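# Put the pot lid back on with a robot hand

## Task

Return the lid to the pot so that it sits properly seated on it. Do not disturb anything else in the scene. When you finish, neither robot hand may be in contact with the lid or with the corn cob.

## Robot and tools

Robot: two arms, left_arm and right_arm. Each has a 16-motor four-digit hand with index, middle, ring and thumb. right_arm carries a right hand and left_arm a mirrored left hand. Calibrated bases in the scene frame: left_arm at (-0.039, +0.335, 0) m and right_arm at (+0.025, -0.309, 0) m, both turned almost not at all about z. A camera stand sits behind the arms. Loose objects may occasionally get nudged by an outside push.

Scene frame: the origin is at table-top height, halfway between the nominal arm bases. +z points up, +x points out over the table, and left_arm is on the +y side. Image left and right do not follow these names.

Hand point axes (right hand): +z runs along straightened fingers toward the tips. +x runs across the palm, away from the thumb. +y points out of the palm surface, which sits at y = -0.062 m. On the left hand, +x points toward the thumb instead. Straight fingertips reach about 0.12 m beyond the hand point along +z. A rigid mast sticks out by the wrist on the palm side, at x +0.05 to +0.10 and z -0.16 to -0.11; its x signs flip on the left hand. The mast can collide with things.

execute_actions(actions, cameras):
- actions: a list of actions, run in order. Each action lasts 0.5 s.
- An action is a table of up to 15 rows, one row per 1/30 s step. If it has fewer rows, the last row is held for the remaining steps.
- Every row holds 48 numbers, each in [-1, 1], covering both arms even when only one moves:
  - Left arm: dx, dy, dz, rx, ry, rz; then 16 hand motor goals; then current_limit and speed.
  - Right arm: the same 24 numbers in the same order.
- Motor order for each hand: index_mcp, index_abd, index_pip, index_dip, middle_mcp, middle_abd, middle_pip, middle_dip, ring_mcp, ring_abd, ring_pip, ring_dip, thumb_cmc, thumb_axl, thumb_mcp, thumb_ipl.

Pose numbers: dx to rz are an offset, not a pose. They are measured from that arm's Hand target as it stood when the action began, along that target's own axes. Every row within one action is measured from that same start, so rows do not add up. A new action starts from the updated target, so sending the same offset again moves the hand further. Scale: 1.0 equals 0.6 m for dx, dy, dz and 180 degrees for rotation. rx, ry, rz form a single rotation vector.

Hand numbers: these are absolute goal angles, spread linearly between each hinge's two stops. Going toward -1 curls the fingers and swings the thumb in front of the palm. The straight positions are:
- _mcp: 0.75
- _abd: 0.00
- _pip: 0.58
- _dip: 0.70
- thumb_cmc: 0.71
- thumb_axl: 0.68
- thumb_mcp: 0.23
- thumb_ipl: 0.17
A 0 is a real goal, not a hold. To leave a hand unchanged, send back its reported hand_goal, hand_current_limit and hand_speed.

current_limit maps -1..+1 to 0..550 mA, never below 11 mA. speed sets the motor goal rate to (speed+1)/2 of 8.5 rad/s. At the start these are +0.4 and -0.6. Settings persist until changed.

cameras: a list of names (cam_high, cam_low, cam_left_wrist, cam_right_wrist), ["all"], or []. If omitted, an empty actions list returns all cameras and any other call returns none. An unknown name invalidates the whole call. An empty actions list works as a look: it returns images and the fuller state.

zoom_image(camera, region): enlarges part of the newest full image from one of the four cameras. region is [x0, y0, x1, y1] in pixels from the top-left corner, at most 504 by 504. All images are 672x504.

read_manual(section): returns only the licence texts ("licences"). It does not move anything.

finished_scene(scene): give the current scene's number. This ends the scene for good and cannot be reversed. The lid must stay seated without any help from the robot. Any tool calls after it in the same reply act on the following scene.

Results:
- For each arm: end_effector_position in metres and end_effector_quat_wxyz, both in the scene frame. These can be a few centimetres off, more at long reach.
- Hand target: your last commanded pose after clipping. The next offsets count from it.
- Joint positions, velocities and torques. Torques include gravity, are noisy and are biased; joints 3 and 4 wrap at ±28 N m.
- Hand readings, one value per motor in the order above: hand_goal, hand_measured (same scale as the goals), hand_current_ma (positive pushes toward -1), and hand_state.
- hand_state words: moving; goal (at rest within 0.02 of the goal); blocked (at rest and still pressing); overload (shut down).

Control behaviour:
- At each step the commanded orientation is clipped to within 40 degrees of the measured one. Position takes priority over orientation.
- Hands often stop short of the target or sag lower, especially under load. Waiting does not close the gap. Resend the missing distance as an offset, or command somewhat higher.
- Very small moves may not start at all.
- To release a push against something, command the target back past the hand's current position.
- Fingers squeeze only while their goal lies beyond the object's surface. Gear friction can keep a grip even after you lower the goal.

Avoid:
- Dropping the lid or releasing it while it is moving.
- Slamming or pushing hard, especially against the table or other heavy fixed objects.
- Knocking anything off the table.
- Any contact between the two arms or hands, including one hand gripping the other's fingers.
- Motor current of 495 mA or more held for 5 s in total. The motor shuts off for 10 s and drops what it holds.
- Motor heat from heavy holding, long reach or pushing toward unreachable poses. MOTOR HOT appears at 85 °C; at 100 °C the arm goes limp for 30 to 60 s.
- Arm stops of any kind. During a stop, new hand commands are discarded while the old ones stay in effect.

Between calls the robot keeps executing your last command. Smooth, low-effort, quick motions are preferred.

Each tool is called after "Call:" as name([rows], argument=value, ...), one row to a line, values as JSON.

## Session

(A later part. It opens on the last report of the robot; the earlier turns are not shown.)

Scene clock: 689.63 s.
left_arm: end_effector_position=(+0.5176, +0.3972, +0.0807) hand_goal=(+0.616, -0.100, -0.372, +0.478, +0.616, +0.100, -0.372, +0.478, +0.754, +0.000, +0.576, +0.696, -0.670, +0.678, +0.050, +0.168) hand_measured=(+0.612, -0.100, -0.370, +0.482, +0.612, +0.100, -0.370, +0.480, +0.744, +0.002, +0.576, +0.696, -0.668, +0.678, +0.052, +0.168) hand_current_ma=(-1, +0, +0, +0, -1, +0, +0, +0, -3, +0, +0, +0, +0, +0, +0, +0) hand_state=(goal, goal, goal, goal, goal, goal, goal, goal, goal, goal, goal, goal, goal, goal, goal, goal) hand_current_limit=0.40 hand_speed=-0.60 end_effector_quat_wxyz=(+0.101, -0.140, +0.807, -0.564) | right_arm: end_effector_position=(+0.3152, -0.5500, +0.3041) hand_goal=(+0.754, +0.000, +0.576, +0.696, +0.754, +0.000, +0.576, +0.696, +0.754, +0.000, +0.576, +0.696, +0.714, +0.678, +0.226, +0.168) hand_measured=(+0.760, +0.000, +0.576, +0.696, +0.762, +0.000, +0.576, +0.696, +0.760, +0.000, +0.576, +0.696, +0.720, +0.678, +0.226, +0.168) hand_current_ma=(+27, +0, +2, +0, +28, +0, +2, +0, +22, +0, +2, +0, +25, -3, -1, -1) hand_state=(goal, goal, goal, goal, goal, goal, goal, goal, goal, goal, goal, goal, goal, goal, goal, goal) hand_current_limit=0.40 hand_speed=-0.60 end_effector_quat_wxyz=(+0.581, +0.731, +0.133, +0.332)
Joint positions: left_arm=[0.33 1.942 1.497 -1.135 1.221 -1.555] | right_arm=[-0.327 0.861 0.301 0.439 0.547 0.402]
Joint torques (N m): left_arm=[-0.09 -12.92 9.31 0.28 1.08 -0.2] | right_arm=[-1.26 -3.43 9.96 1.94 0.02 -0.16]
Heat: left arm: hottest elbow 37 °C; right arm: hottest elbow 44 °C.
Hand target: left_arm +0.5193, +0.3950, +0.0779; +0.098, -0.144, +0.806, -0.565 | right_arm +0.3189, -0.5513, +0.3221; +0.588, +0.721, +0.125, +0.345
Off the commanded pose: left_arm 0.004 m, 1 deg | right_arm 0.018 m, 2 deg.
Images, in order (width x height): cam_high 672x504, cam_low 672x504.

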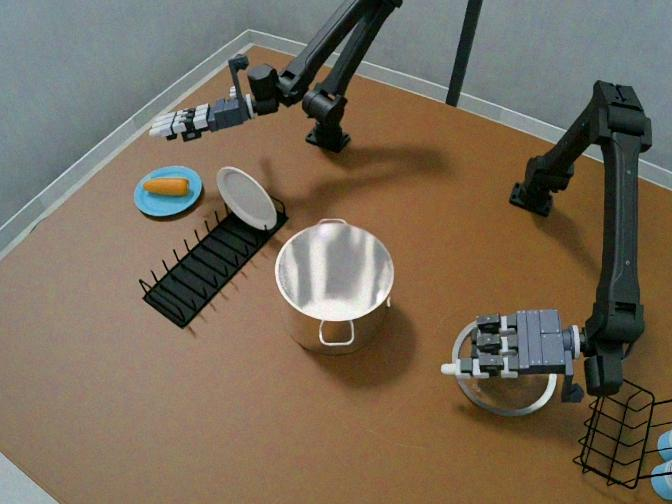

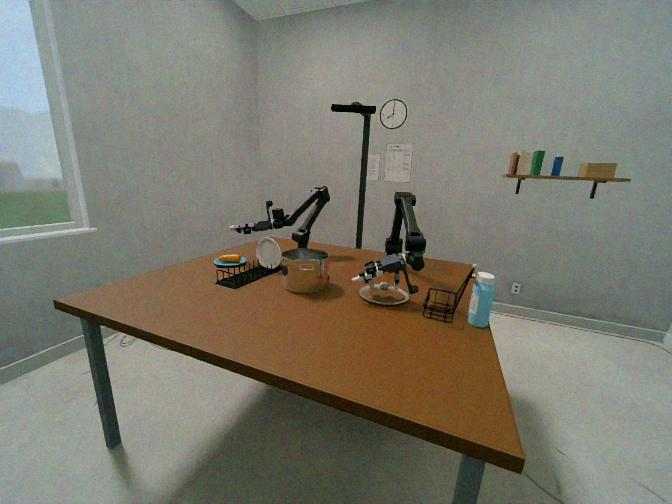

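Call:
execute_actions([
  [[0,0,0,0,0,0,0.384,-0.1,-0.372,0.478,0.384,0.1,-0.372,0.478,0.754,0,0.576,0.696,-0.671,0.678,-0.079,0.168,0.4,-0.6,0,0,0,0,0,0,0.754,0,0.576,0.696,0.754,0,0.576,0.696,0.754,0,0.576,0.696,0.714,0.678,0.226,0.168,0.4,-0.6]],
], cameras=["cam_high","cam_low"])

Call:
zoom_image(camera="cam_low", region=[355, 260, 415, 305])

Scene clock: 713.43 s.
left_arm: end_effector_position=(+0.5176, +0.3972, +0.0807) hand_goal=(+0.384, -0.100, -0.372, +0.478, +0.384, +0.100, -0.372, +0.478, +0.754, +0.000, +0.576, +0.696, -0.670, +0.678, -0.078, +0.168) hand_measured=(+0.382, -0.100, -0.370, +0.482, +0.382, +0.100, -0.370, +0.480, +0.744, +0.002, +0.576, +0.696, -0.668, +0.678, -0.074, +0.168) hand_current_ma=(+0, +0, +0, +0, +0, +0, +0, +0, -3, +0, +0, +0, +0, +0, +1, +0) hand_state=(goal, goal, goal, goal, goal, goal, goal, goal, goal, goal, goal, goal, goal, goal, goal, goal) hand_current_limit=0.40 hand_speed=-0.60 end_effector_quat_wxyz=(+0.101, -0.140, +0.807, -0.564) | right_arm: end_effector_position=(+0.3152, -0.5500, +0.3041) hand_goal=(+0.754, +0.000, +0.576, +0.696, +0.754, +0.000, +0.576, +0.696, +0.754, +0.000, +0.576, +0.696, +0.714, +0.678, +0.226, +0.168) hand_measured=(+0.760, +0.000, +0.576, +0.696, +0.762, +0.000, +0.576, +0.696, +0.760, +0.000, +0.576, +0.696, +0.720, +0.678, +0.226, +0.168) hand_current_ma=(+27, +0, +2, +0, +28, +0, +2, +0, +22, +0, +2, +0, +25, -3, -1, -1) hand_state=(goal, goal, goal, goal, goal, goal, goal, goal, goal, goal, goal, goal, goal, goal, goal, goal) hand_current_limit=0.40 hand_speed=-0.60 end_effector_quat_wxyz=(+0.581, +0.731, +0.133, +0.332)
Joint positions: left_arm=[0.33 1.942 1.497 -1.134 1.221 -1.556] | right_arm=[-0.327 0.861 0.301 0.439 0.547 0.402]
Joint torques (N m): left_arm=[-0.03 -13.04 9.26 0.39 1.11 -0.22] | right_arm=[-1.26 -3.43 9.96 1.92 0.02 -0.17]
Heat: left arm: hottest elbow 36 °C; right arm: hottest elbow 45 °C.
Hand target: left_arm +0.5193, +0.3950, +0.0779; +0.098, -0.144, +0.806, -0.565 | right_arm +0.3189, -0.5513, +0.3221; +0.588, +0.721, +0.125, +0.345
Off the commanded pose: left_arm 0.004 m, 1 deg | right_arm 0.018 m, 2 deg.
Images, in order (width x height): cam_high 672x504, cam_low 672x504.

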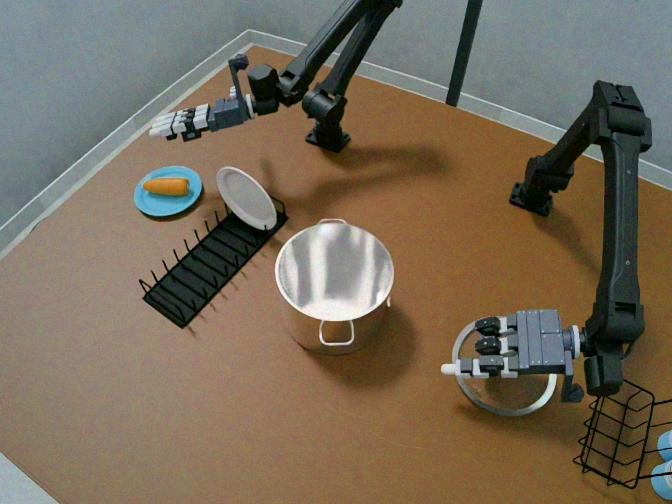

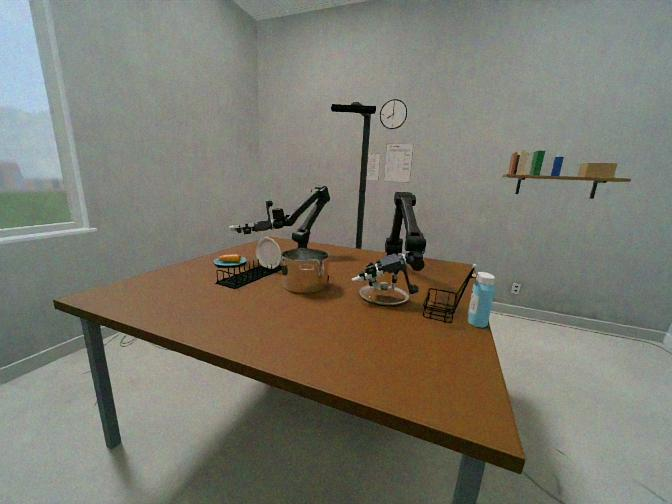

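Scaled by 8.400 from the camera's 672x504 image, which has a finer 960x720 frame.

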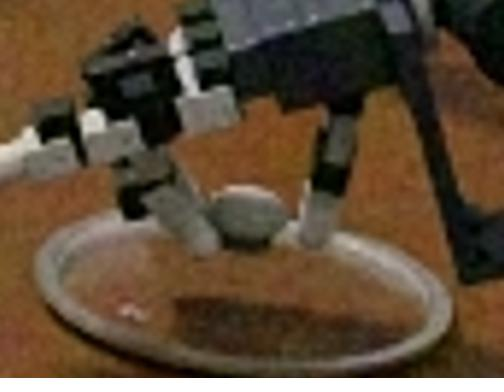

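Call:
execute_actions([
  [[0,0,0,0,0,0,0.25,-0.1,-0.372,0.478,0.25,0.1,-0.372,0.478,0.754,0,0.576,0.696,-0.671,0.678,-0.18,0.168,0.4,-0.8,0,0,0,0,0,0,0.754,0,0.576,0.696,0.754,0,0.576,0.696,0.754,0,0.576,0.696,0.714,0.678,0.226,0.168,0.4,-0.6]],
  [[0,0,0,0,0,0,0.15,-0.1,-0.372,0.478,0.15,0.1,-0.372,0.478,0.754,0,0.576,0.696,-0.671,0.678,-0.28,0.168,0.4,-0.8,0,0,0,0,0,0,0.754,0,0.576,0.696,0.754,0,0.576,0.696,0.754,0,0.576,0.696,0.714,0.678,0.226,0.168,0.4,-0.6]],
], cameras=["cam_high","cam_low"])

Call:
zoom_image(camera="cam_low", region=[355, 260, 415, 305])

Call:
zoom_image(camera="cam_high", region=[430, 300, 580, 420])

Scene clock: 726.97 s.
left_arm: end_effector_position=(+0.5180, +0.3947, +0.0817) hand_goal=(+0.150, -0.100, -0.372, +0.478, +0.150, +0.100, -0.372, +0.478, +0.754, +0.000, +0.576, +0.696, -0.670, +0.678, -0.280, +0.168) hand_measured=(+0.286, -0.094, -0.334, +0.498, +0.270, +0.092, -0.336, +0.492, +0.744, +0.002, +0.576, +0.696, -0.666, +0.678, -0.118, +0.204) hand_current_ma=(+364, +1, +33, +10, +288, -2, +32, +6, -3, +0, +0, +0, +0, +0, +385, +50) hand_state=(blocked, goal, blocked, goal, blocked, goal, blocked, goal, goal, goal, goal, goal, goal, goal, blocked, blocked) hand_current_limit=0.40 hand_speed=-0.80 end_effector_quat_wxyz=(+0.100, -0.140, +0.805, -0.568) | right_arm: end_effector_position=(+0.3152, -0.5500, +0.3041) hand_goal=(+0.754, +0.000, +0.576, +0.696, +0.754, +0.000, +0.576, +0.696, +0.754, +0.000, +0.576, +0.696, +0.714, +0.678, +0.226, +0.168) hand_measured=(+0.760, +0.000, +0.576, +0.696, +0.762, +0.000, +0.576, +0.696, +0.760, +0.000, +0.576, +0.696, +0.720, +0.678, +0.226, +0.168) hand_current_ma=(+27, +0, +2, +0, +28, +0, +2, +0, +22, +0, +2, +0, +25, -3, -1, -1) hand_state=(goal, goal, goal, goal, goal, goal, goal, goal, goal, goal, goal, goal, goal, goal, goal, goal) hand_current_limit=0.40 hand_speed=-0.60 end_effector_quat_wxyz=(+0.581, +0.731, +0.133, +0.332)
Joint positions: left_arm=[0.327 1.942 1.497 -1.134 1.228 -1.559] | right_arm=[-0.327 0.861 0.301 0.439 0.547 0.402]
Joint torques (N m): left_arm=[-0.03 -13.1 9.33 0.31 0.77 -0.2] | right_arm=[-1.26 -3.43 9.96 1.95 0.02 -0.17]
Heat: left arm: hottest shoulder 35 °C; right arm: hottest elbow 45 °C.
Hand target: left_arm +0.5193, +0.3949, +0.0779; +0.098, -0.144, +0.806, -0.565 | right_arm +0.3189, -0.5513, +0.3221; +0.588, +0.721, +0.125, +0.345
Off the commanded pose: left_arm 0.004 m, 1 deg | right_arm 0.018 m, 2 deg.
Images, in order (width x height): cam_high 672x504, cam_low 672x504.

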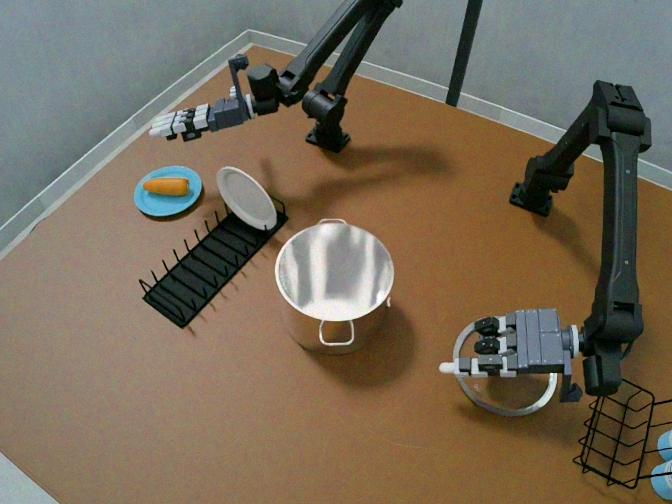

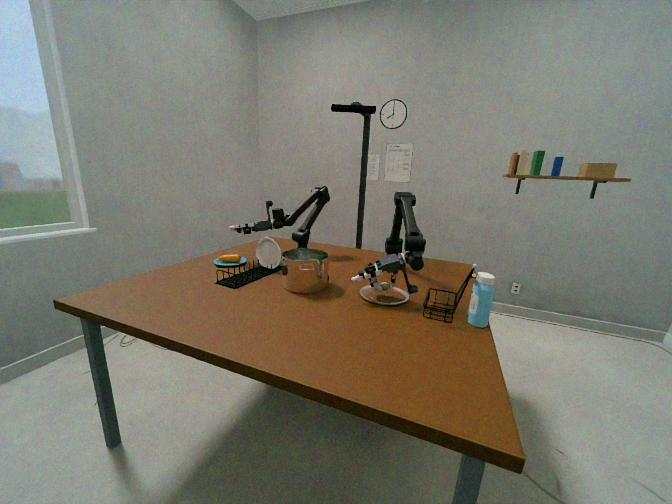

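Scaled by 8.400 from the camera's 672x504 image, which has a finer 960x720 frame.

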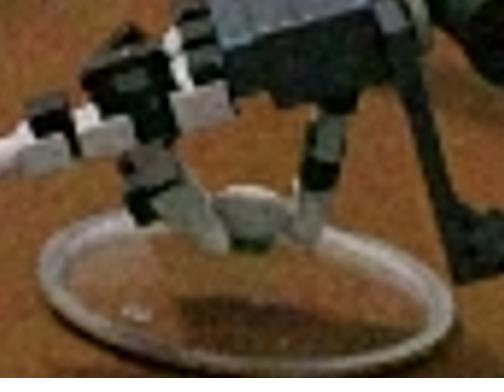

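Scaled by 3.360 from the camera's 672x504 image, which has a finer 960x720 frame.

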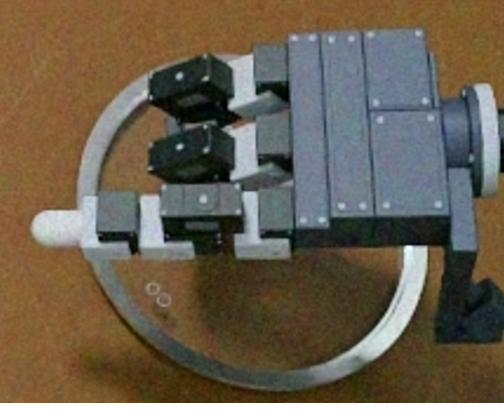

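Call:
execute_actions([
  [[0,-0.0313,-0.0114,0,0,0,0.15,-0.1,-0.372,0.478,0.15,0.1,-0.372,0.478,0.754,0,0.576,0.696,-0.671,0.678,-0.28,0.168,0.4,-0.8,0,0,0,0,0,0,0.754,0,0.576,0.696,0.754,0,0.576,0.696,0.754,0,0.576,0.696,0.714,0.678,0.226,0.168,0.4,-0.6]],
  [[0,-0.047,-0.0171,0,0,0,0.15,-0.1,-0.372,0.478,0.15,0.1,-0.372,0.478,0.754,0,0.576,0.696,-0.671,0.678,-0.28,0.168,0.4,-0.8,0,0,0,0,0,0,0.754,0,0.576,0.696,0.754,0,0.576,0.696,0.754,0,0.576,0.696,0.714,0.678,0.226,0.168,0.4,-0.6]],
], cameras=["cam_high","cam_low"])

Call:
zoom_image(camera="cam_low", region=[345, 240, 425, 310])

Scene clock: 742.40 s.
left_arm: end_effector_position=(+0.5021, +0.3911, +0.0834) hand_goal=(+0.150, -0.100, -0.372, +0.478, +0.150, +0.100, -0.372, +0.478, +0.754, +0.000, +0.576, +0.696, -0.670, +0.678, -0.280, +0.168) hand_measured=(+0.268, -0.088, -0.324, +0.508, +0.258, +0.088, -0.334, +0.494, +0.744, +0.002, +0.576, +0.696, -0.666, +0.678, -0.118, +0.216) hand_current_ma=(+284, +3, +51, +23, +238, -4, +32, +7, -3, +0, +0, +0, +1, +0, +385, +88) hand_state=(blocked, goal, blocked, blocked, blocked, goal, blocked, goal, goal, goal, goal, goal, goal, goal, blocked, blocked) hand_current_limit=0.40 hand_speed=-0.80 end_effector_quat_wxyz=(+0.069, -0.161, +0.805, -0.567) | right_arm: end_effector_position=(+0.3152, -0.5500, +0.3041) hand_goal=(+0.754, +0.000, +0.576, +0.696, +0.754, +0.000, +0.576, +0.696, +0.754, +0.000, +0.576, +0.696, +0.714, +0.678, +0.226, +0.168) hand_measured=(+0.760, +0.000, +0.576, +0.696, +0.762, +0.000, +0.576, +0.696, +0.760, +0.000, +0.576, +0.696, +0.720, +0.678, +0.226, +0.168) hand_current_ma=(+27, +0, +2, +0, +28, +0, +2, +0, +22, +0, +2, +0, +25, -3, -1, -1) hand_state=(goal, goal, goal, goal, goal, goal, goal, goal, goal, goal, goal, goal, goal, goal, goal, goal) hand_current_limit=0.40 hand_speed=-0.60 end_effector_quat_wxyz=(+0.581, +0.731, +0.133, +0.332)
Joint positions: left_arm=[0.327 1.94 1.497 -1.21 1.214 -1.559] | right_arm=[-0.327 0.861 0.301 0.439 0.547 0.402]
Joint torques (N m): left_arm=[-0.32 -17.2 14.01 -1.05 1.37 -0.22] | right_arm=[-1.32 -3.49 9.95 1.94 0.02 -0.17]
Heat: left arm: hottest shoulder 35 °C; right arm: hottest elbow 45 °C.
Hand target: left_arm +0.5195, +0.3950, +0.1278; +0.098, -0.144, +0.807, -0.565 | right_arm +0.3189, -0.5513, +0.3221; +0.588, +0.721, +0.125, +0.345
Off the commanded pose: left_arm 0.048 m, 4 deg | right_arm 0.018 m, 2 deg.
Images, in order (width x height): cam_high 672x504, cam_low 672x504.

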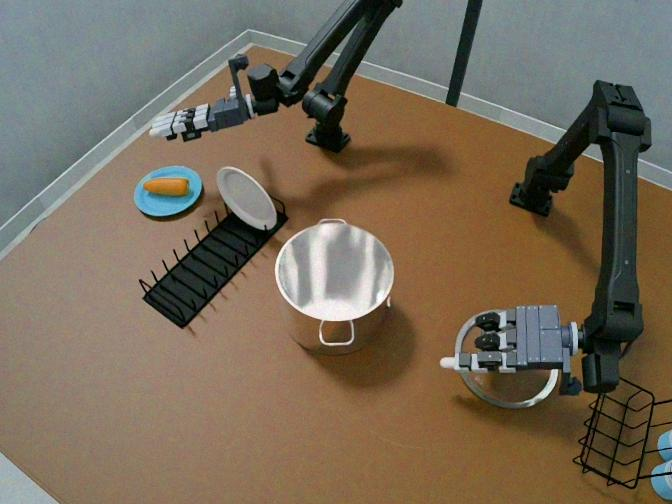

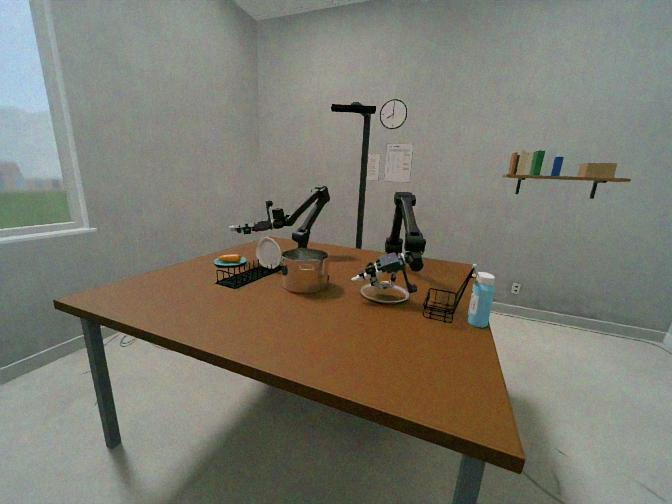

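Scaled by 6.300 from the camera's 672x504 image, which has a finer 960x720 frame.

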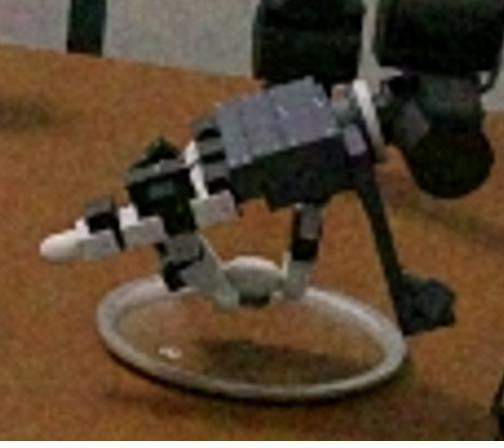

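Call:
execute_actions([
  [[0,0,0,0,0,0,0.15,-0.1,-0.372,0.478,0.15,0.1,-0.372,0.478,0.754,0,0.576,0.696,-0.671,0.678,-0.28,0.168,0.4,-0.8,0,0,0,0,0,0,0.754,0,0.576,0.696,0.754,0,0.576,0.696,0.754,0,0.576,0.696,0.714,0.678,0.226,0.168,0.4,-0.6]],
])

Scene clock: 752.53 s.
left_arm: end_effector_position=(+0.5021, +0.3911, +0.0834) hand_goal=(+0.150, -0.100, -0.372, +0.478, +0.150, +0.100, -0.372, +0.478, +0.754, +0.000, +0.576, +0.696, -0.670, +0.678, -0.280, +0.168) hand_measured=(+0.268, -0.088, -0.324, +0.508, +0.258, +0.088, -0.334, +0.494, +0.744, +0.002, +0.576, +0.696, -0.666, +0.678, -0.118, +0.216) hand_current_ma=(+284, +3, +51, +23, +238, -4, +32, +7, -3, +0, +0, +0, +1, +0, +385, +88) hand_state=(blocked, goal, blocked, blocked, blocked, goal, blocked, goal, goal, goal, goal, goal, goal, goal, blocked, blocked) hand_current_limit=0.40 hand_speed=-0.80 end_effector_quat_wxyz=(+0.069, -0.161, +0.805, -0.567) | right_arm: end_effector_position=(+0.3152, -0.5500, +0.3041) hand_goal=(+0.754, +0.000, +0.576, +0.696, +0.754, +0.000, +0.576, +0.696, +0.754, +0.000, +0.576, +0.696, +0.714, +0.678, +0.226, +0.168) hand_measured=(+0.760, +0.000, +0.576, +0.696, +0.762, +0.000, +0.576, +0.696, +0.760, +0.000, +0.576, +0.696, +0.720, +0.678, +0.226, +0.168) hand_current_ma=(+27, +0, +2, +0, +28, +0, +2, +0, +22, +0, +2, +0, +25, -3, -1, -1) hand_state=(goal, goal, goal, goal, goal, goal, goal, goal, goal, goal, goal, goal, goal, goal, goal, goal) hand_current_limit=0.40 hand_speed=-0.60 end_effector_quat_wxyz=(+0.581, +0.731, +0.133, +0.332)
Joint positions: left_arm=[0.327 1.94 1.497 -1.21 1.214 -1.559] | right_arm=[-0.327 0.861 0.301 0.439 0.547 0.402]
Joint torques (N m): left_arm=[0.09 -17.14 14.09 -1.09 1.37 -0.21] | right_arm=[-1.26 -3.43 9.96 1.94 0.02 -0.16]
Heat: left arm: hottest elbow 36 °C; right arm: hottest elbow 45 °C.
Hand target: left_arm +0.5195, +0.3950, +0.1278; +0.098, -0.144, +0.807, -0.565 | right_arm +0.3189, -0.5513, +0.3221; +0.588, +0.721, +0.125, +0.345
Off the commanded pose: left_arm 0.048 m, 4 deg | right_arm 0.018 m, 2 deg.

Call:
execute_actions([
  [[0,-0.0313,-0.0114,0,0,0,0.15,-0.1,-0.372,0.478,0.15,0.1,-0.372,0.478,0.754,0,0.576,0.696,-0.671,0.678,-0.28,0.168,0.4,-0.8,0,0,0,0,0,0,0.754,0,0.576,0.696,0.754,0,0.576,0.696,0.754,0,0.576,0.696,0.714,0.678,0.226,0.168,0.4,-0.6]],
])

Scene clock: 759.40 s.
left_arm: end_effector_position=(+0.4955, +0.3890, +0.0942) hand_goal=(+0.150, -0.100, -0.372, +0.478, +0.150, +0.100, -0.372, +0.478, +0.754, +0.000, +0.576, +0.696, -0.670, +0.678, -0.280, +0.168) hand_measured=(+0.268, -0.088, -0.322, +0.510, +0.256, +0.086, -0.332, +0.496, +0.744, +0.002, +0.576, +0.696, -0.668, +0.678, -0.118, +0.216) hand_current_ma=(+279, +3, +53, +25, +231, -4, +38, +10, -3, +0, +0, +0, +0, +0, +385, +88) hand_state=(blocked, goal, blocked, blocked, blocked, goal, blocked, goal, goal, goal, goal, goal, goal, goal, blocked, blocked) hand_current_limit=0.40 hand_speed=-0.80 end_effector_quat_wxyz=(+0.059, -0.168, +0.804, -0.567) | right_arm: end_effector_position=(+0.3152, -0.5500, +0.3041) hand_goal=(+0.754, +0.000, +0.576, +0.696, +0.754, +0.000, +0.576, +0.696, +0.754, +0.000, +0.576, +0.696, +0.714, +0.678, +0.226, +0.168) hand_measured=(+0.760, +0.000, +0.576, +0.696, +0.762, +0.000, +0.576, +0.696, +0.760, +0.000, +0.576, +0.696, +0.720, +0.678, +0.226, +0.168) hand_current_ma=(+27, +0, +2, +0, +28, +0, +2, +0, +22, +0, +2, +0, +25, -3, -1, -1) hand_state=(goal, goal, goal, goal, goal, goal, goal, goal, goal, goal, goal, goal, goal, goal, goal, goal) hand_current_limit=0.40 hand_speed=-0.60 end_effector_quat_wxyz=(+0.581, +0.731, +0.133, +0.332)
Joint positions: left_arm=[0.327 1.925 1.503 -1.256 1.212 -1.559] | right_arm=[-0.327 0.861 0.301 0.439 0.547 0.402]
Joint torques (N m): left_arm=[0.38 -17.44 15.76 -0.96 1.48 -0.24] | right_arm=[-1.26 -3.49 9.96 1.92 0.02 -0.17]
Heat: left arm: hottest elbow 36 °C; right arm: hottest elbow 45 °C.
Hand target: left_arm +0.5196, +0.3950, +0.1477; +0.098, -0.144, +0.807, -0.565 | right_arm +0.3189, -0.5513, +0.3221; +0.588, +0.721, +0.125, +0.345
Off the commanded pose: left_arm 0.059 m, 5 deg | right_arm 0.018 m, 2 deg.

Call:
execute_actions([
  [[-0.0125,-0.0485,-0.0128,0,0,0,0.15,-0.1,-0.372,0.478,0.15,0.1,-0.372,0.478,0.754,0,0.576,0.696,-0.671,0.678,-0.28,0.168,0.4,-0.8,0,0,0,0,0,0,0.754,0,0.576,0.696,0.754,0,0.576,0.696,0.754,0,0.576,0.696,0.714,0.678,0.226,0.168,0.4,-0.6]],
  [[-0.0125,-0.0485,-0.0128,0,0,0,0.15,-0.1,-0.372,0.478,0.15,0.1,-0.372,0.478,0.754,0,0.576,0.696,-0.671,0.678,-0.28,0.168,0.4,-0.8,0,0,0,0,0,0,0.754,0,0.576,0.696,0.754,0,0.576,0.696,0.754,0,0.576,0.696,0.714,0.678,0.226,0.168,0.4,-0.6]],
], cameras=["cam_high","cam_low"])

Call:
zoom_image(camera="cam_low", region=[345, 220, 425, 310])

Scene clock: 770.43 s.
left_arm: end_effector_position=(+0.5170, +0.3970, +0.1562) hand_goal=(+0.150, -0.100, -0.372, +0.478, +0.150, +0.100, -0.372, +0.478, +0.754, +0.000, +0.576, +0.696, -0.670, +0.678, -0.280, +0.168) hand_measured=(+0.266, -0.084, -0.322, +0.510, +0.254, +0.086, -0.328, +0.500, +0.744, +0.002, +0.576, +0.696, -0.668, +0.678, -0.118, +0.216) hand_current_ma=(+270, +6, +53, +25, +225, -5, +42, +12, -3, +0, +0, +0, +0, +0, +385, +88) hand_state=(blocked, goal, blocked, blocked, blocked, goal, blocked, blocked, goal, goal, goal, goal, goal, goal, blocked, blocked) hand_current_limit=0.40 hand_speed=-0.80 end_effector_quat_wxyz=(+0.069, -0.164, +0.806, -0.565) | right_arm: end_effector_position=(+0.3152, -0.5500, +0.3041) hand_goal=(+0.754, +0.000, +0.576, +0.696, +0.754, +0.000, +0.576, +0.696, +0.754, +0.000, +0.576, +0.696, +0.714, +0.678, +0.226, +0.168) hand_measured=(+0.760, +0.000, +0.576, +0.696, +0.762, +0.000, +0.576, +0.696, +0.760, +0.000, +0.576, +0.696, +0.720, +0.678, +0.226, +0.168) hand_current_ma=(+27, +0, +2, +0, +28, +0, +2, +0, +22, +0, +2, +0, +25, -3, -1, -1) hand_state=(goal, goal, goal, goal, goal, goal, goal, goal, goal, goal, goal, goal, goal, goal, goal, goal) hand_current_limit=0.40 hand_speed=-0.60 end_effector_quat_wxyz=(+0.581, +0.731, +0.133, +0.332)
Joint positions: left_arm=[0.327 1.912 1.658 -1.391 1.21 -1.572] | right_arm=[-0.327 0.861 0.301 0.439 0.547 0.402]
Joint torques (N m): left_arm=[-0.5 -16.67 16.85 -0.94 1.59 -0.38] | right_arm=[-1.26 -3.43 9.96 1.94 0.02 -0.17]
Heat: left arm: hottest elbow 37 °C; right arm: hottest elbow 45 °C.
Hand target: left_arm +0.5358, +0.3950, +0.2078; +0.098, -0.144, +0.806, -0.565 | right_arm +0.3189, -0.5513, +0.3221; +0.588, +0.721, +0.125, +0.345
Off the commanded pose: left_arm 0.055 m, 4 deg | right_arm 0.018 m, 2 deg.
Images, in order (width x height): cam_high 672x504, cam_low 672x504.

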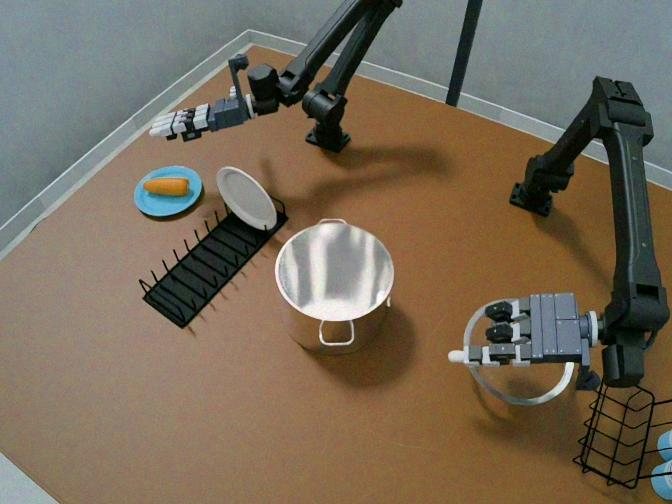

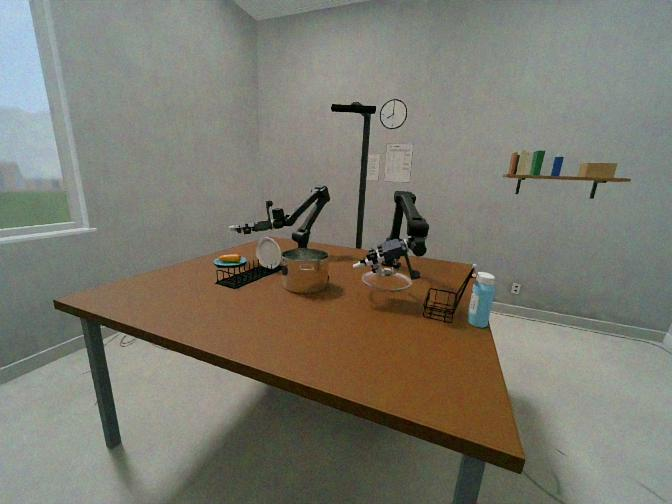

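Scaled by 5.600 from the camera's 672x504 image, which has a finer 960x720 frame.

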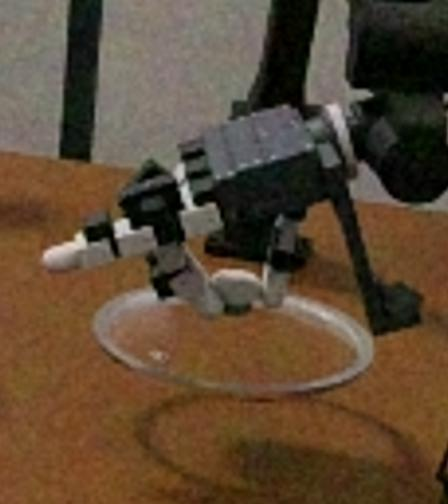

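Call:
execute_actions([
  [[0,-0.0627,-0.0228,0,0,0,0.15,-0.1,-0.372,0.478,0.15,0.1,-0.372,0.478,0.754,0,0.576,0.696,-0.671,0.678,-0.28,0.168,0.4,-0.8,0,0,0,0,0,0,0.754,0,0.576,0.696,0.754,0,0.576,0.696,0.754,0,0.576,0.696,0.714,0.678,0.226,0.168,0.4,-0.6]],
  [[0,-0.0627,-0.0228,0,0,0,0.15,-0.1,-0.372,0.478,0.15,0.1,-0.372,0.478,0.754,0,0.576,0.696,-0.671,0.678,-0.28,0.168,0.4,-0.8,0,0,0,0,0,0,0.754,0,0.576,0.696,0.754,0,0.576,0.696,0.754,0,0.576,0.696,0.714,0.678,0.226,0.168,0.4,-0.6]],
  [[0.0245,-0.039,0.0788,0,0.0215,0.0078,0.15,-0.1,-0.372,0.478,0.15,0.1,-0.372,0.478,0.754,0,0.576,0.696,-0.671,0.678,-0.28,0.168,0.4,-0.8,0,0,0,0,0,0,0.754,0,0.576,0.696,0.754,0,0.576,0.696,0.754,0,0.576,0.696,0.714,0.678,0.226,0.168,0.4,-0.6]],
  [[0.018,-0.039,0.0788,0,0.0215,0.0078,0.15,-0.1,-0.372,0.478,0.15,0.1,-0.372,0.478,0.754,0,0.576,0.696,-0.671,0.678,-0.28,0.168,0.4,-0.8,0,0,0,0,0,0,0.754,0,0.576,0.696,0.754,0,0.576,0.696,0.754,0,0.576,0.696,0.714,0.678,0.226,0.168,0.4,-0.6]],
], cameras=["cam_high","cam_low"])

Scene clock: 805.63 s.
left_arm: end_effector_position=(+0.5310, +0.2851, +0.2360) hand_goal=(+0.150, -0.100, -0.372, +0.478, +0.150, +0.100, -0.372, +0.478, +0.754, +0.000, +0.576, +0.696, -0.670, +0.678, -0.280, +0.168) hand_measured=(+0.262, -0.078, -0.322, +0.510, +0.252, +0.080, -0.328, +0.500, +0.744, +0.002, +0.576, +0.696, -0.668, +0.678, -0.118, +0.216) hand_current_ma=(+255, +10, +53, +25, +217, -9, +43, +12, -3, +0, +0, +0, +0, +0, +385, +88) hand_state=(blocked, blocked, blocked, blocked, blocked, blocked, blocked, blocked, goal, goal, goal, goal, goal, goal, blocked, blocked) hand_current_limit=0.40 hand_speed=-0.80 end_effector_quat_wxyz=(+0.007, -0.107, +0.815, -0.569) | right_arm: end_effector_position=(+0.3152, -0.5500, +0.3041) hand_goal=(+0.754, +0.000, +0.576, +0.696, +0.754, +0.000, +0.576, +0.696, +0.754, +0.000, +0.576, +0.696, +0.714, +0.678, +0.226, +0.168) hand_measured=(+0.760, +0.000, +0.576, +0.696, +0.762, +0.000, +0.576, +0.696, +0.760, +0.000, +0.576, +0.696, +0.720, +0.678, +0.226, +0.168) hand_current_ma=(+27, +0, +2, +0, +28, +0, +2, +0, +22, +0, +2, +0, +25, -3, -1, -1) hand_state=(goal, goal, goal, goal, goal, goal, goal, goal, goal, goal, goal, goal, goal, goal, goal, goal) hand_current_limit=0.40 hand_speed=-0.60 end_effector_quat_wxyz=(+0.581, +0.731, +0.133, +0.332)
Joint positions: left_arm=[0.126 1.902 1.852 -1.534 1.211 -1.675] | right_arm=[-0.327 0.861 0.301 0.439 0.547 0.402]
Joint torques (N m): left_arm=[0.91 -18.55 17.96 -0.03 1.52 -0.47] | right_arm=[-1.26 -3.43 9.96 1.94 0.02 -0.17]
Heat: left arm: hottest elbow 45 °C; right arm: hottest elbow 45 °C.
Hand target: left_arm +0.5443, +0.2875, +0.2996; +0.057, -0.086, +0.815, -0.571 | right_arm +0.3189, -0.5513, +0.3221; +0.588, +0.721, +0.125, +0.345
Off the commanded pose: left_arm 0.065 m, 6 deg | right_arm 0.018 m, 2 deg.
Images, in order (width x height): cam_high 672x504, cam_low 672x504.

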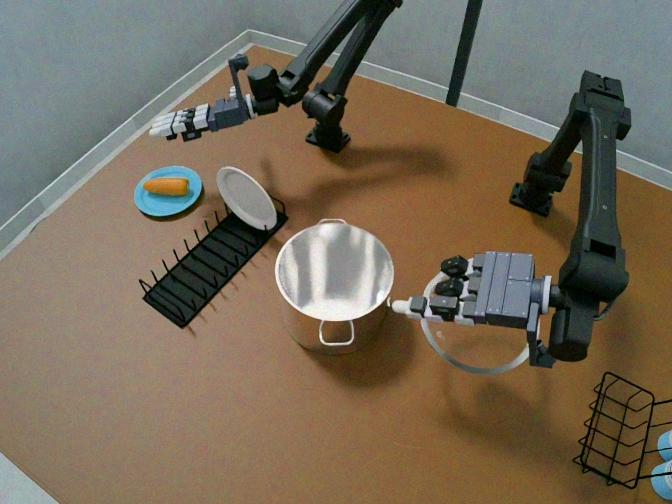

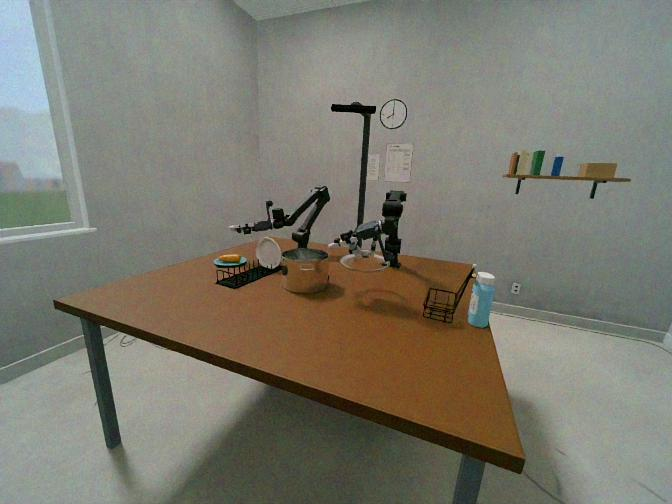

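Call:
execute_actions([
  [[0,-0.0627,-0.0228,0,0,0.02,0.15,-0.1,-0.372,0.478,0.15,0.1,-0.372,0.478,0.754,0,0.576,0.696,-0.671,0.678,-0.28,0.168,0.4,-0.8,0,0,0,0,0,0,0.754,0,0.576,0.696,0.754,0,0.576,0.696,0.754,0,0.576,0.696,0.714,0.678,0.226,0.168,0.4,-0.6]],
  [[0.0085,-0.0443,0.077,0,0.0224,0.0122,0.15,-0.1,-0.372,0.478,0.15,0.1,-0.372,0.478,0.754,0,0.576,0.696,-0.671,0.678,-0.28,0.168,0.4,-0.8,0,0,0,0,0,0,0.754,0,0.576,0.696,0.754,0,0.576,0.696,0.754,0,0.576,0.696,0.714,0.678,0.226,0.168,0.4,-0.6]],
], cameras=["cam_low"])

Call:
zoom_image(camera="cam_low", region=[270, 210, 420, 310])

Scene clock: 843.77 s.
left_arm: end_effector_position=(+0.5400, +0.2321, +0.3051) hand_goal=(+0.150, -0.100, -0.372, +0.478, +0.150, +0.100, -0.372, +0.478, +0.754, +0.000, +0.576, +0.696, -0.670, +0.678, -0.280, +0.168) hand_measured=(+0.262, -0.078, -0.322, +0.510, +0.252, +0.080, -0.328, +0.500, +0.744, +0.002, +0.576, +0.696, -0.668, +0.678, -0.118, +0.216) hand_current_ma=(+255, +11, +53, +25, +216, -9, +43, +12, -3, +0, +0, +0, +0, +0, +385, +88) hand_state=(blocked, blocked, blocked, blocked, blocked, blocked, blocked, blocked, goal, goal, goal, goal, goal, goal, blocked, blocked) hand_current_limit=0.40 hand_speed=-0.80 end_effector_quat_wxyz=(+0.030, -0.034, +0.824, -0.565) | right_arm: end_effector_position=(+0.3152, -0.5500, +0.3041) hand_goal=(+0.754, +0.000, +0.576, +0.696, +0.754, +0.000, +0.576, +0.696, +0.754, +0.000, +0.576, +0.696, +0.714, +0.678, +0.226, +0.168) hand_measured=(+0.760, +0.000, +0.576, +0.696, +0.762, +0.000, +0.576, +0.696, +0.760, +0.000, +0.576, +0.696, +0.720, +0.678, +0.226, +0.168) hand_current_ma=(+27, +0, +2, +0, +28, +0, +2, +0, +22, +0, +2, +0, +25, -3, -1, -1) hand_state=(goal, goal, goal, goal, goal, goal, goal, goal, goal, goal, goal, goal, goal, goal, goal, goal) hand_current_limit=0.40 hand_speed=-0.60 end_effector_quat_wxyz=(+0.581, +0.731, +0.133, +0.332)
Joint positions: left_arm=[0.028 1.882 2.015 -1.593 1.201 -1.678] | right_arm=[-0.327 0.861 0.301 0.439 0.547 0.402]
Joint torques (N m): left_arm=[1.08 -15.79 18.18 -0.39 1.51 -0.37] | right_arm=[-1.26 -3.43 9.96 1.94 0.02 -0.17]
Heat: left arm: hottest elbow 47 °C; right arm: hottest elbow 45 °C.
Hand target: left_arm +0.5487, +0.2349, +0.3486; +0.057, -0.024, +0.820, -0.569 | right_arm +0.3189, -0.5513, +0.3221; +0.588, +0.721, +0.125, +0.345
Off the commanded pose: left_arm 0.044 m, 3 deg | right_arm 0.018 m, 2 deg.
Images, in order (width x height): cam_low 672x504.

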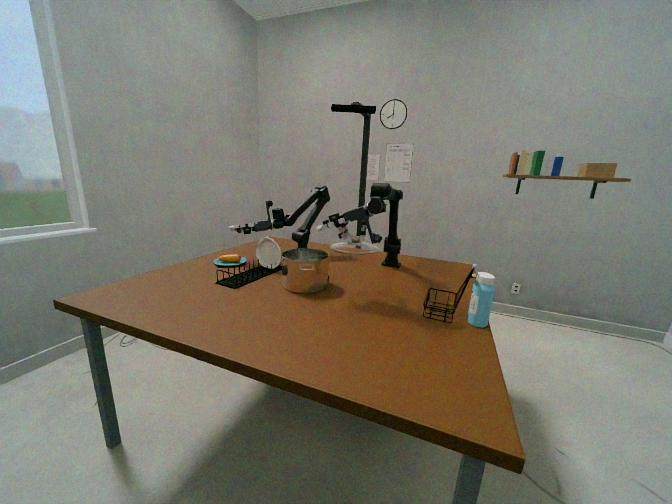

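Scaled by 3.360 from the camera's 672x504 image, which has a finer 960x720 frame.

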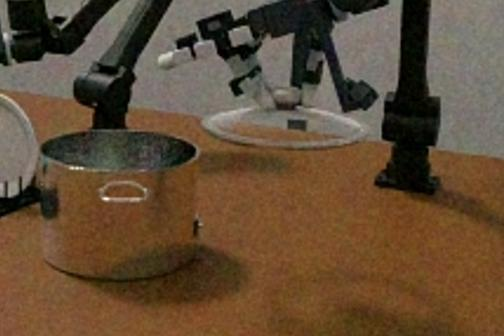

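Call:
execute_actions([
  [[0.0035,-0.0207,0.0848,0,0.0215,0.0078,0.15,-0.1,-0.372,0.478,0.15,0.1,-0.372,0.478,0.754,0,0.576,0.696,-0.671,0.678,-0.28,0.168,0.4,-0.8,0,0,0,0,0,0,0.754,0,0.576,0.696,0.754,0,0.576,0.696,0.754,0,0.576,0.696,0.714,0.678,0.226,0.168,0.4,-0.6]],
  [[-0.0027,-0.0207,0.0848,0,0.0215,0.0078,0.15,-0.1,-0.372,0.478,0.15,0.1,-0.372,0.478,0.754,0,0.576,0.696,-0.671,0.678,-0.28,0.168,0.4,-0.8,0,0,0,0,0,0,0.754,0,0.576,0.696,0.754,0,0.576,0.696,0.754,0,0.576,0.696,0.714,0.678,0.226,0.168,0.4,-0.6]],
  [[-0.009,-0.0207,0.0848,0,0.0215,0.0078,0.15,-0.1,-0.372,0.478,0.15,0.1,-0.372,0.478,0.754,0,0.576,0.696,-0.671,0.678,-0.28,0.168,0.4,-0.8,0,0,0,0,0,0,0.754,0,0.576,0.696,0.754,0,0.576,0.696,0.754,0,0.576,0.696,0.714,0.678,0.226,0.168,0.4,-0.6]],
  [[-0.0152,-0.0207,0.0848,0,0.0215,0.0078,0.15,-0.1,-0.372,0.478,0.15,0.1,-0.372,0.478,0.754,0,0.576,0.696,-0.671,0.678,-0.28,0.168,0.4,-0.8,0,0,0,0,0,0,0.754,0,0.576,0.696,0.754,0,0.576,0.696,0.754,0,0.576,0.696,0.714,0.678,0.226,0.168,0.4,-0.6]],
  [[-0.0213,-0.0207,0.0848,0,0.0215,0.0078,0.15,-0.1,-0.372,0.478,0.15,0.1,-0.372,0.478,0.754,0,0.576,0.696,-0.671,0.678,-0.28,0.168,0.4,-0.8,0,0,0,0,0,0,0.754,0,0.576,0.696,0.754,0,0.576,0.696,0.754,0,0.576,0.696,0.714,0.678,0.226,0.168,0.4,-0.6]],
], cameras=["cam_high","cam_low"])

Call:
zoom_image(camera="cam_low", region=[250, 210, 370, 300])

Call:
zoom_image(camera="cam_high", region=[240, 160, 480, 370])

Scene clock: 880.83 s.
left_arm: end_effector_position=(+0.5625, -0.0257, +0.2671) hand_goal=(+0.150, -0.100, -0.372, +0.478, +0.150, +0.100, -0.372, +0.478, +0.754, +0.000, +0.576, +0.696, -0.670, +0.678, -0.280, +0.168) hand_measured=(+0.262, -0.074, -0.322, +0.510, +0.250, +0.078, -0.326, +0.502, +0.744, +0.002, +0.576, +0.696, -0.664, +0.680, -0.118, +0.216) hand_current_ma=(+255, +13, +53, +25, +206, -9, +46, +14, -3, +0, +0, +0, +1, +0, +385, +88) hand_state=(blocked, blocked, blocked, blocked, blocked, blocked, blocked, blocked, goal, goal, goal, goal, goal, goal, blocked, blocked) hand_current_limit=0.40 hand_speed=-0.80 end_effector_quat_wxyz=(-0.070, +0.104, +0.825, -0.551) | right_arm: end_effector_position=(+0.3152, -0.5500, +0.3041) hand_goal=(+0.754, +0.000, +0.576, +0.696, +0.754, +0.000, +0.576, +0.696, +0.754, +0.000, +0.576, +0.696, +0.714, +0.678, +0.226, +0.168) hand_measured=(+0.760, +0.000, +0.576, +0.696, +0.762, +0.000, +0.576, +0.696, +0.760, +0.000, +0.576, +0.696, +0.720, +0.678, +0.226, +0.168) hand_current_ma=(+27, +0, +2, +0, +28, +0, +2, +0, +22, +0, +2, +0, +25, -3, -1, -1) hand_state=(goal, goal, goal, goal, goal, goal, goal, goal, goal, goal, goal, goal, goal, goal, goal, goal) hand_current_limit=0.40 hand_speed=-0.60 end_effector_quat_wxyz=(+0.581, +0.731, +0.133, +0.332)
Joint positions: left_arm=[-0.377 2.252 2.521 -1.597 1.166 -1.835] | right_arm=[-0.327 0.861 0.301 0.439 0.547 0.402]
Joint torques (N m): left_arm=[0.38 -19.72 18.18 -0.18 1.45 -0.34] | right_arm=[-1.32 -3.43 9.96 1.92 0.02 -0.17]
Heat: left arm: hottest elbow 49 °C; right arm: hottest elbow 45 °C.
Hand target: left_arm +0.5671, -0.0272, +0.3178; -0.047, +0.122, +0.818, -0.560 | right_arm +0.3189, -0.5513, +0.3221; +0.588, +0.721, +0.125, +0.345
Off the commanded pose: left_arm 0.051 m, 4 deg | right_arm 0.018 m, 2 deg.
Images, in order (width x height): cam_high 672x504, cam_low 672x504.

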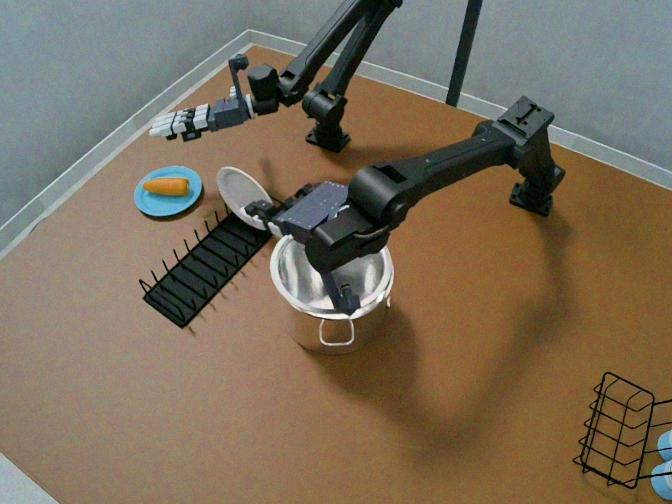

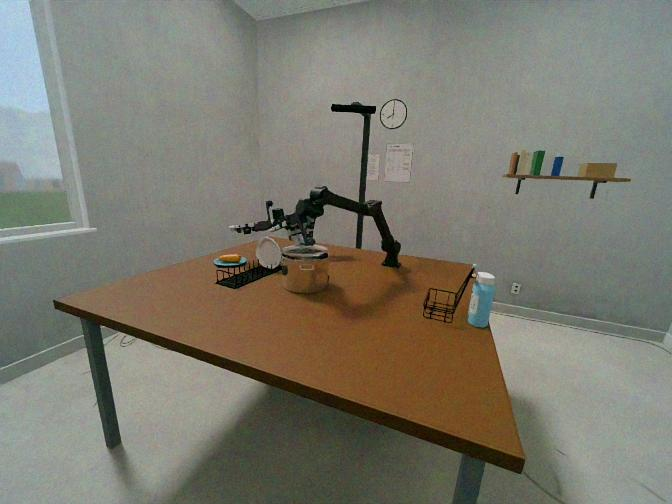

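Scaled by 4.200 from the camera's 672x504 image, which has a finer 960x720 frame.

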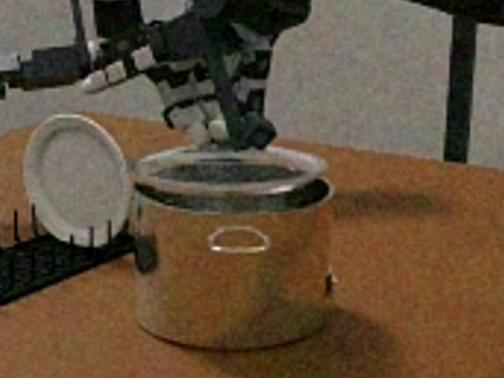

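Scaled by 2.100 from the camera's 672x504 image, which has a finer 960x720 frame.

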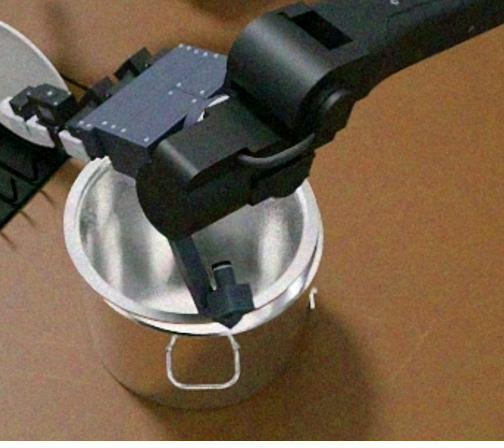

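Call:
zoom_image(camera="cam_high", region=[262, 222, 342, 332])

Call:
zoom_image(camera="cam_high", region=[322, 222, 402, 332])

Call:
zoom_image(camera="cam_low", region=[275, 232, 335, 277])

Scaled by 4.582 from the camera's 672x504 image, which has a finer 960x720 frame.

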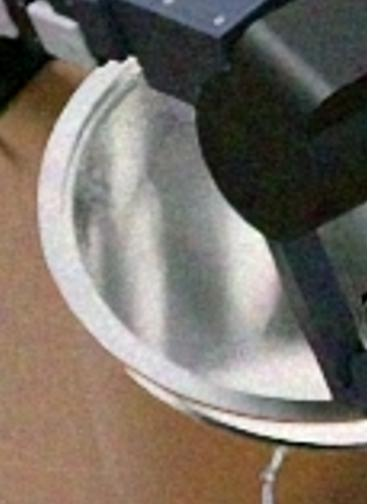

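Scaled by 4.582 from the camera's 672x504 image, which has a finer 960x720 frame.

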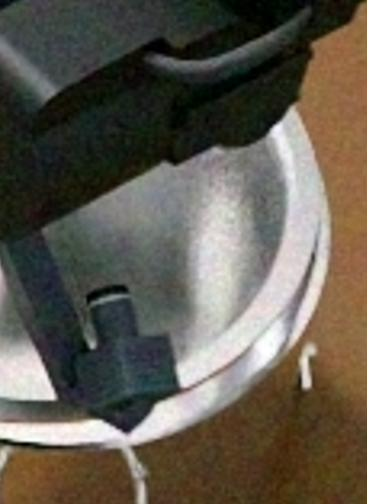

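Scaled by 8.400 from the camera's 672x504 image, which has a finer 960x720 frame.

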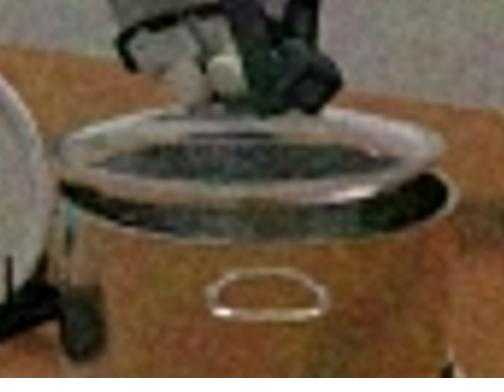

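Call:
execute_actions([
  [[0.0148,0.0331,0.0065,0.014,0,0,0.15,-0.1,-0.372,0.478,0.15,0.1,-0.372,0.478,0.754,0,0.576,0.696,-0.671,0.678,-0.28,0.168,0.4,-0.8,0,0,0,0,0,0,0.754,0,0.576,0.696,0.754,0,0.576,0.696,0.754,0,0.576,0.696,0.714,0.678,0.226,0.168,0.4,-0.6]],
], cameras=["cam_high","cam_low"])

Call:
zoom_image(camera="cam_high", region=[262, 222, 342, 332])

Call:
zoom_image(camera="cam_high", region=[322, 222, 402, 332])

Call:
zoom_image(camera="cam_low", region=[275, 232, 335, 277])

Scene clock: 947.27 s.
left_arm: end_effector_position=(+0.5584, -0.0285, +0.2524) hand_goal=(+0.150, -0.100, -0.372, +0.478, +0.150, +0.100, -0.372, +0.478, +0.754, +0.000, +0.576, +0.696, -0.670, +0.678, -0.280, +0.168) hand_measured=(+0.262, -0.074, -0.322, +0.510, +0.248, +0.078, -0.326, +0.500, +0.744, +0.002, +0.576, +0.696, -0.664, +0.680, -0.118, +0.218) hand_current_ma=(+251, +13, +53, +25, +204, -9, +46, +14, -3, +0, +0, +0, +1, +0, +385, +94) hand_state=(blocked, blocked, blocked, blocked, blocked, blocked, blocked, blocked, goal, goal, goal, goal, goal, goal, blocked, blocked) hand_current_limit=0.40 hand_speed=-0.80 end_effector_quat_wxyz=(-0.086, +0.101, +0.814, -0.566) | right_arm: end_effector_position=(+0.3152, -0.5500, +0.3041) hand_goal=(+0.754, +0.000, +0.576, +0.696, +0.754, +0.000, +0.576, +0.696, +0.754, +0.000, +0.576, +0.696, +0.714, +0.678, +0.226, +0.168) hand_measured=(+0.760, +0.000, +0.576, +0.696, +0.762, +0.000, +0.576, +0.696, +0.760, +0.000, +0.576, +0.696, +0.720, +0.678, +0.226, +0.168) hand_current_ma=(+27, +0, +2, +0, +28, +0, +2, +0, +22, +0, +2, +0, +25, -3, -1, -1) hand_state=(goal, goal, goal, goal, goal, goal, goal, goal, goal, goal, goal, goal, goal, goal, goal, goal) hand_current_limit=0.40 hand_speed=-0.60 end_effector_quat_wxyz=(+0.581, +0.731, +0.133, +0.332)
Joint positions: left_arm=[-0.374 2.252 2.468 -1.581 1.211 -1.817] | right_arm=[-0.327 0.861 0.301 0.439 0.547 0.402]
Joint torques (N m): left_arm=[1.38 -22.48 11.95 0.65 1.48 -0.01] | right_arm=[-1.32 -3.43 9.95 1.94 0.02 -0.17]
Heat: left arm: hottest elbow 56 °C; right arm: hottest elbow 46 °C.
Hand target: left_arm +0.5607, -0.0216, +0.2975; -0.050, +0.121, +0.805, -0.578 | right_arm +0.3189, -0.5513, +0.3221; +0.588, +0.721, +0.125, +0.345
Off the commanded pose: left_arm 0.046 m, 5 deg | right_arm 0.018 m, 2 deg.
Images, in order (width x height): cam_high 672x504, cam_low 672x504.

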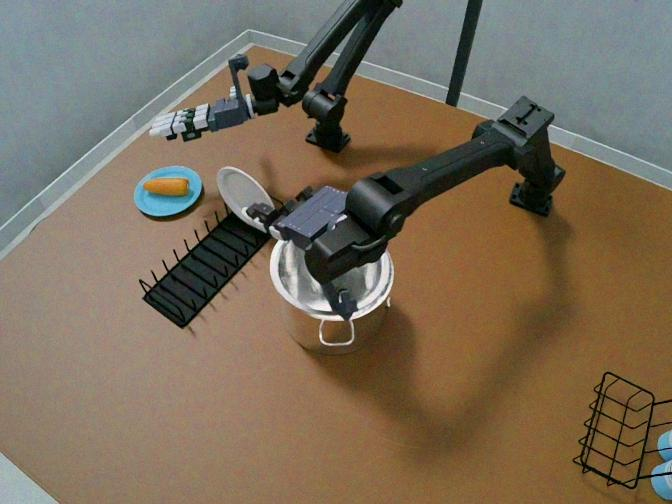

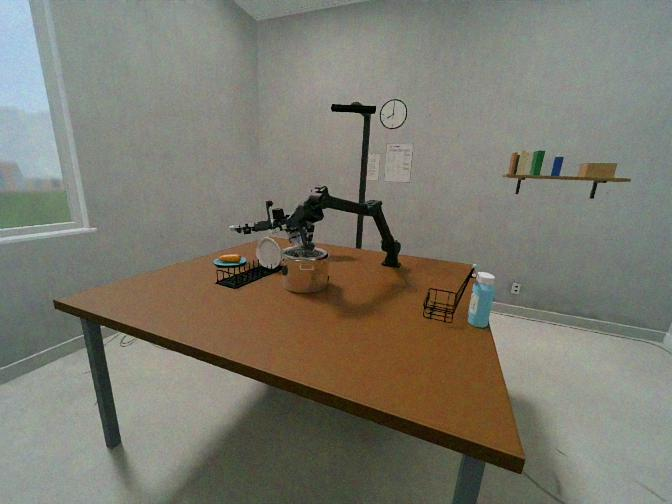

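Scaled by 4.582 from the camera's 672x504 image, which has a finer 960x720 frame.

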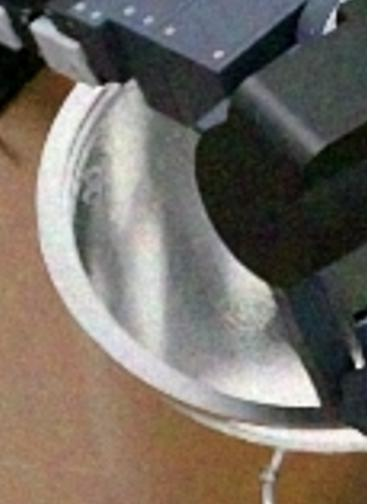

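Scaled by 4.582 from the camera's 672x504 image, which has a finer 960x720 frame.

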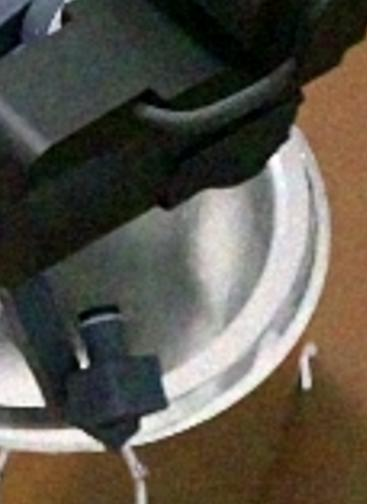

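Scaled by 8.400 from the camera's 672x504 image, which has a finer 960x720 frame.

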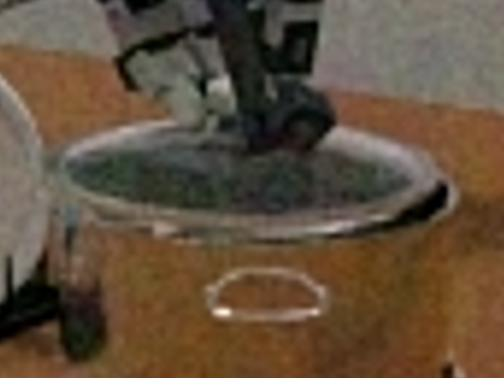

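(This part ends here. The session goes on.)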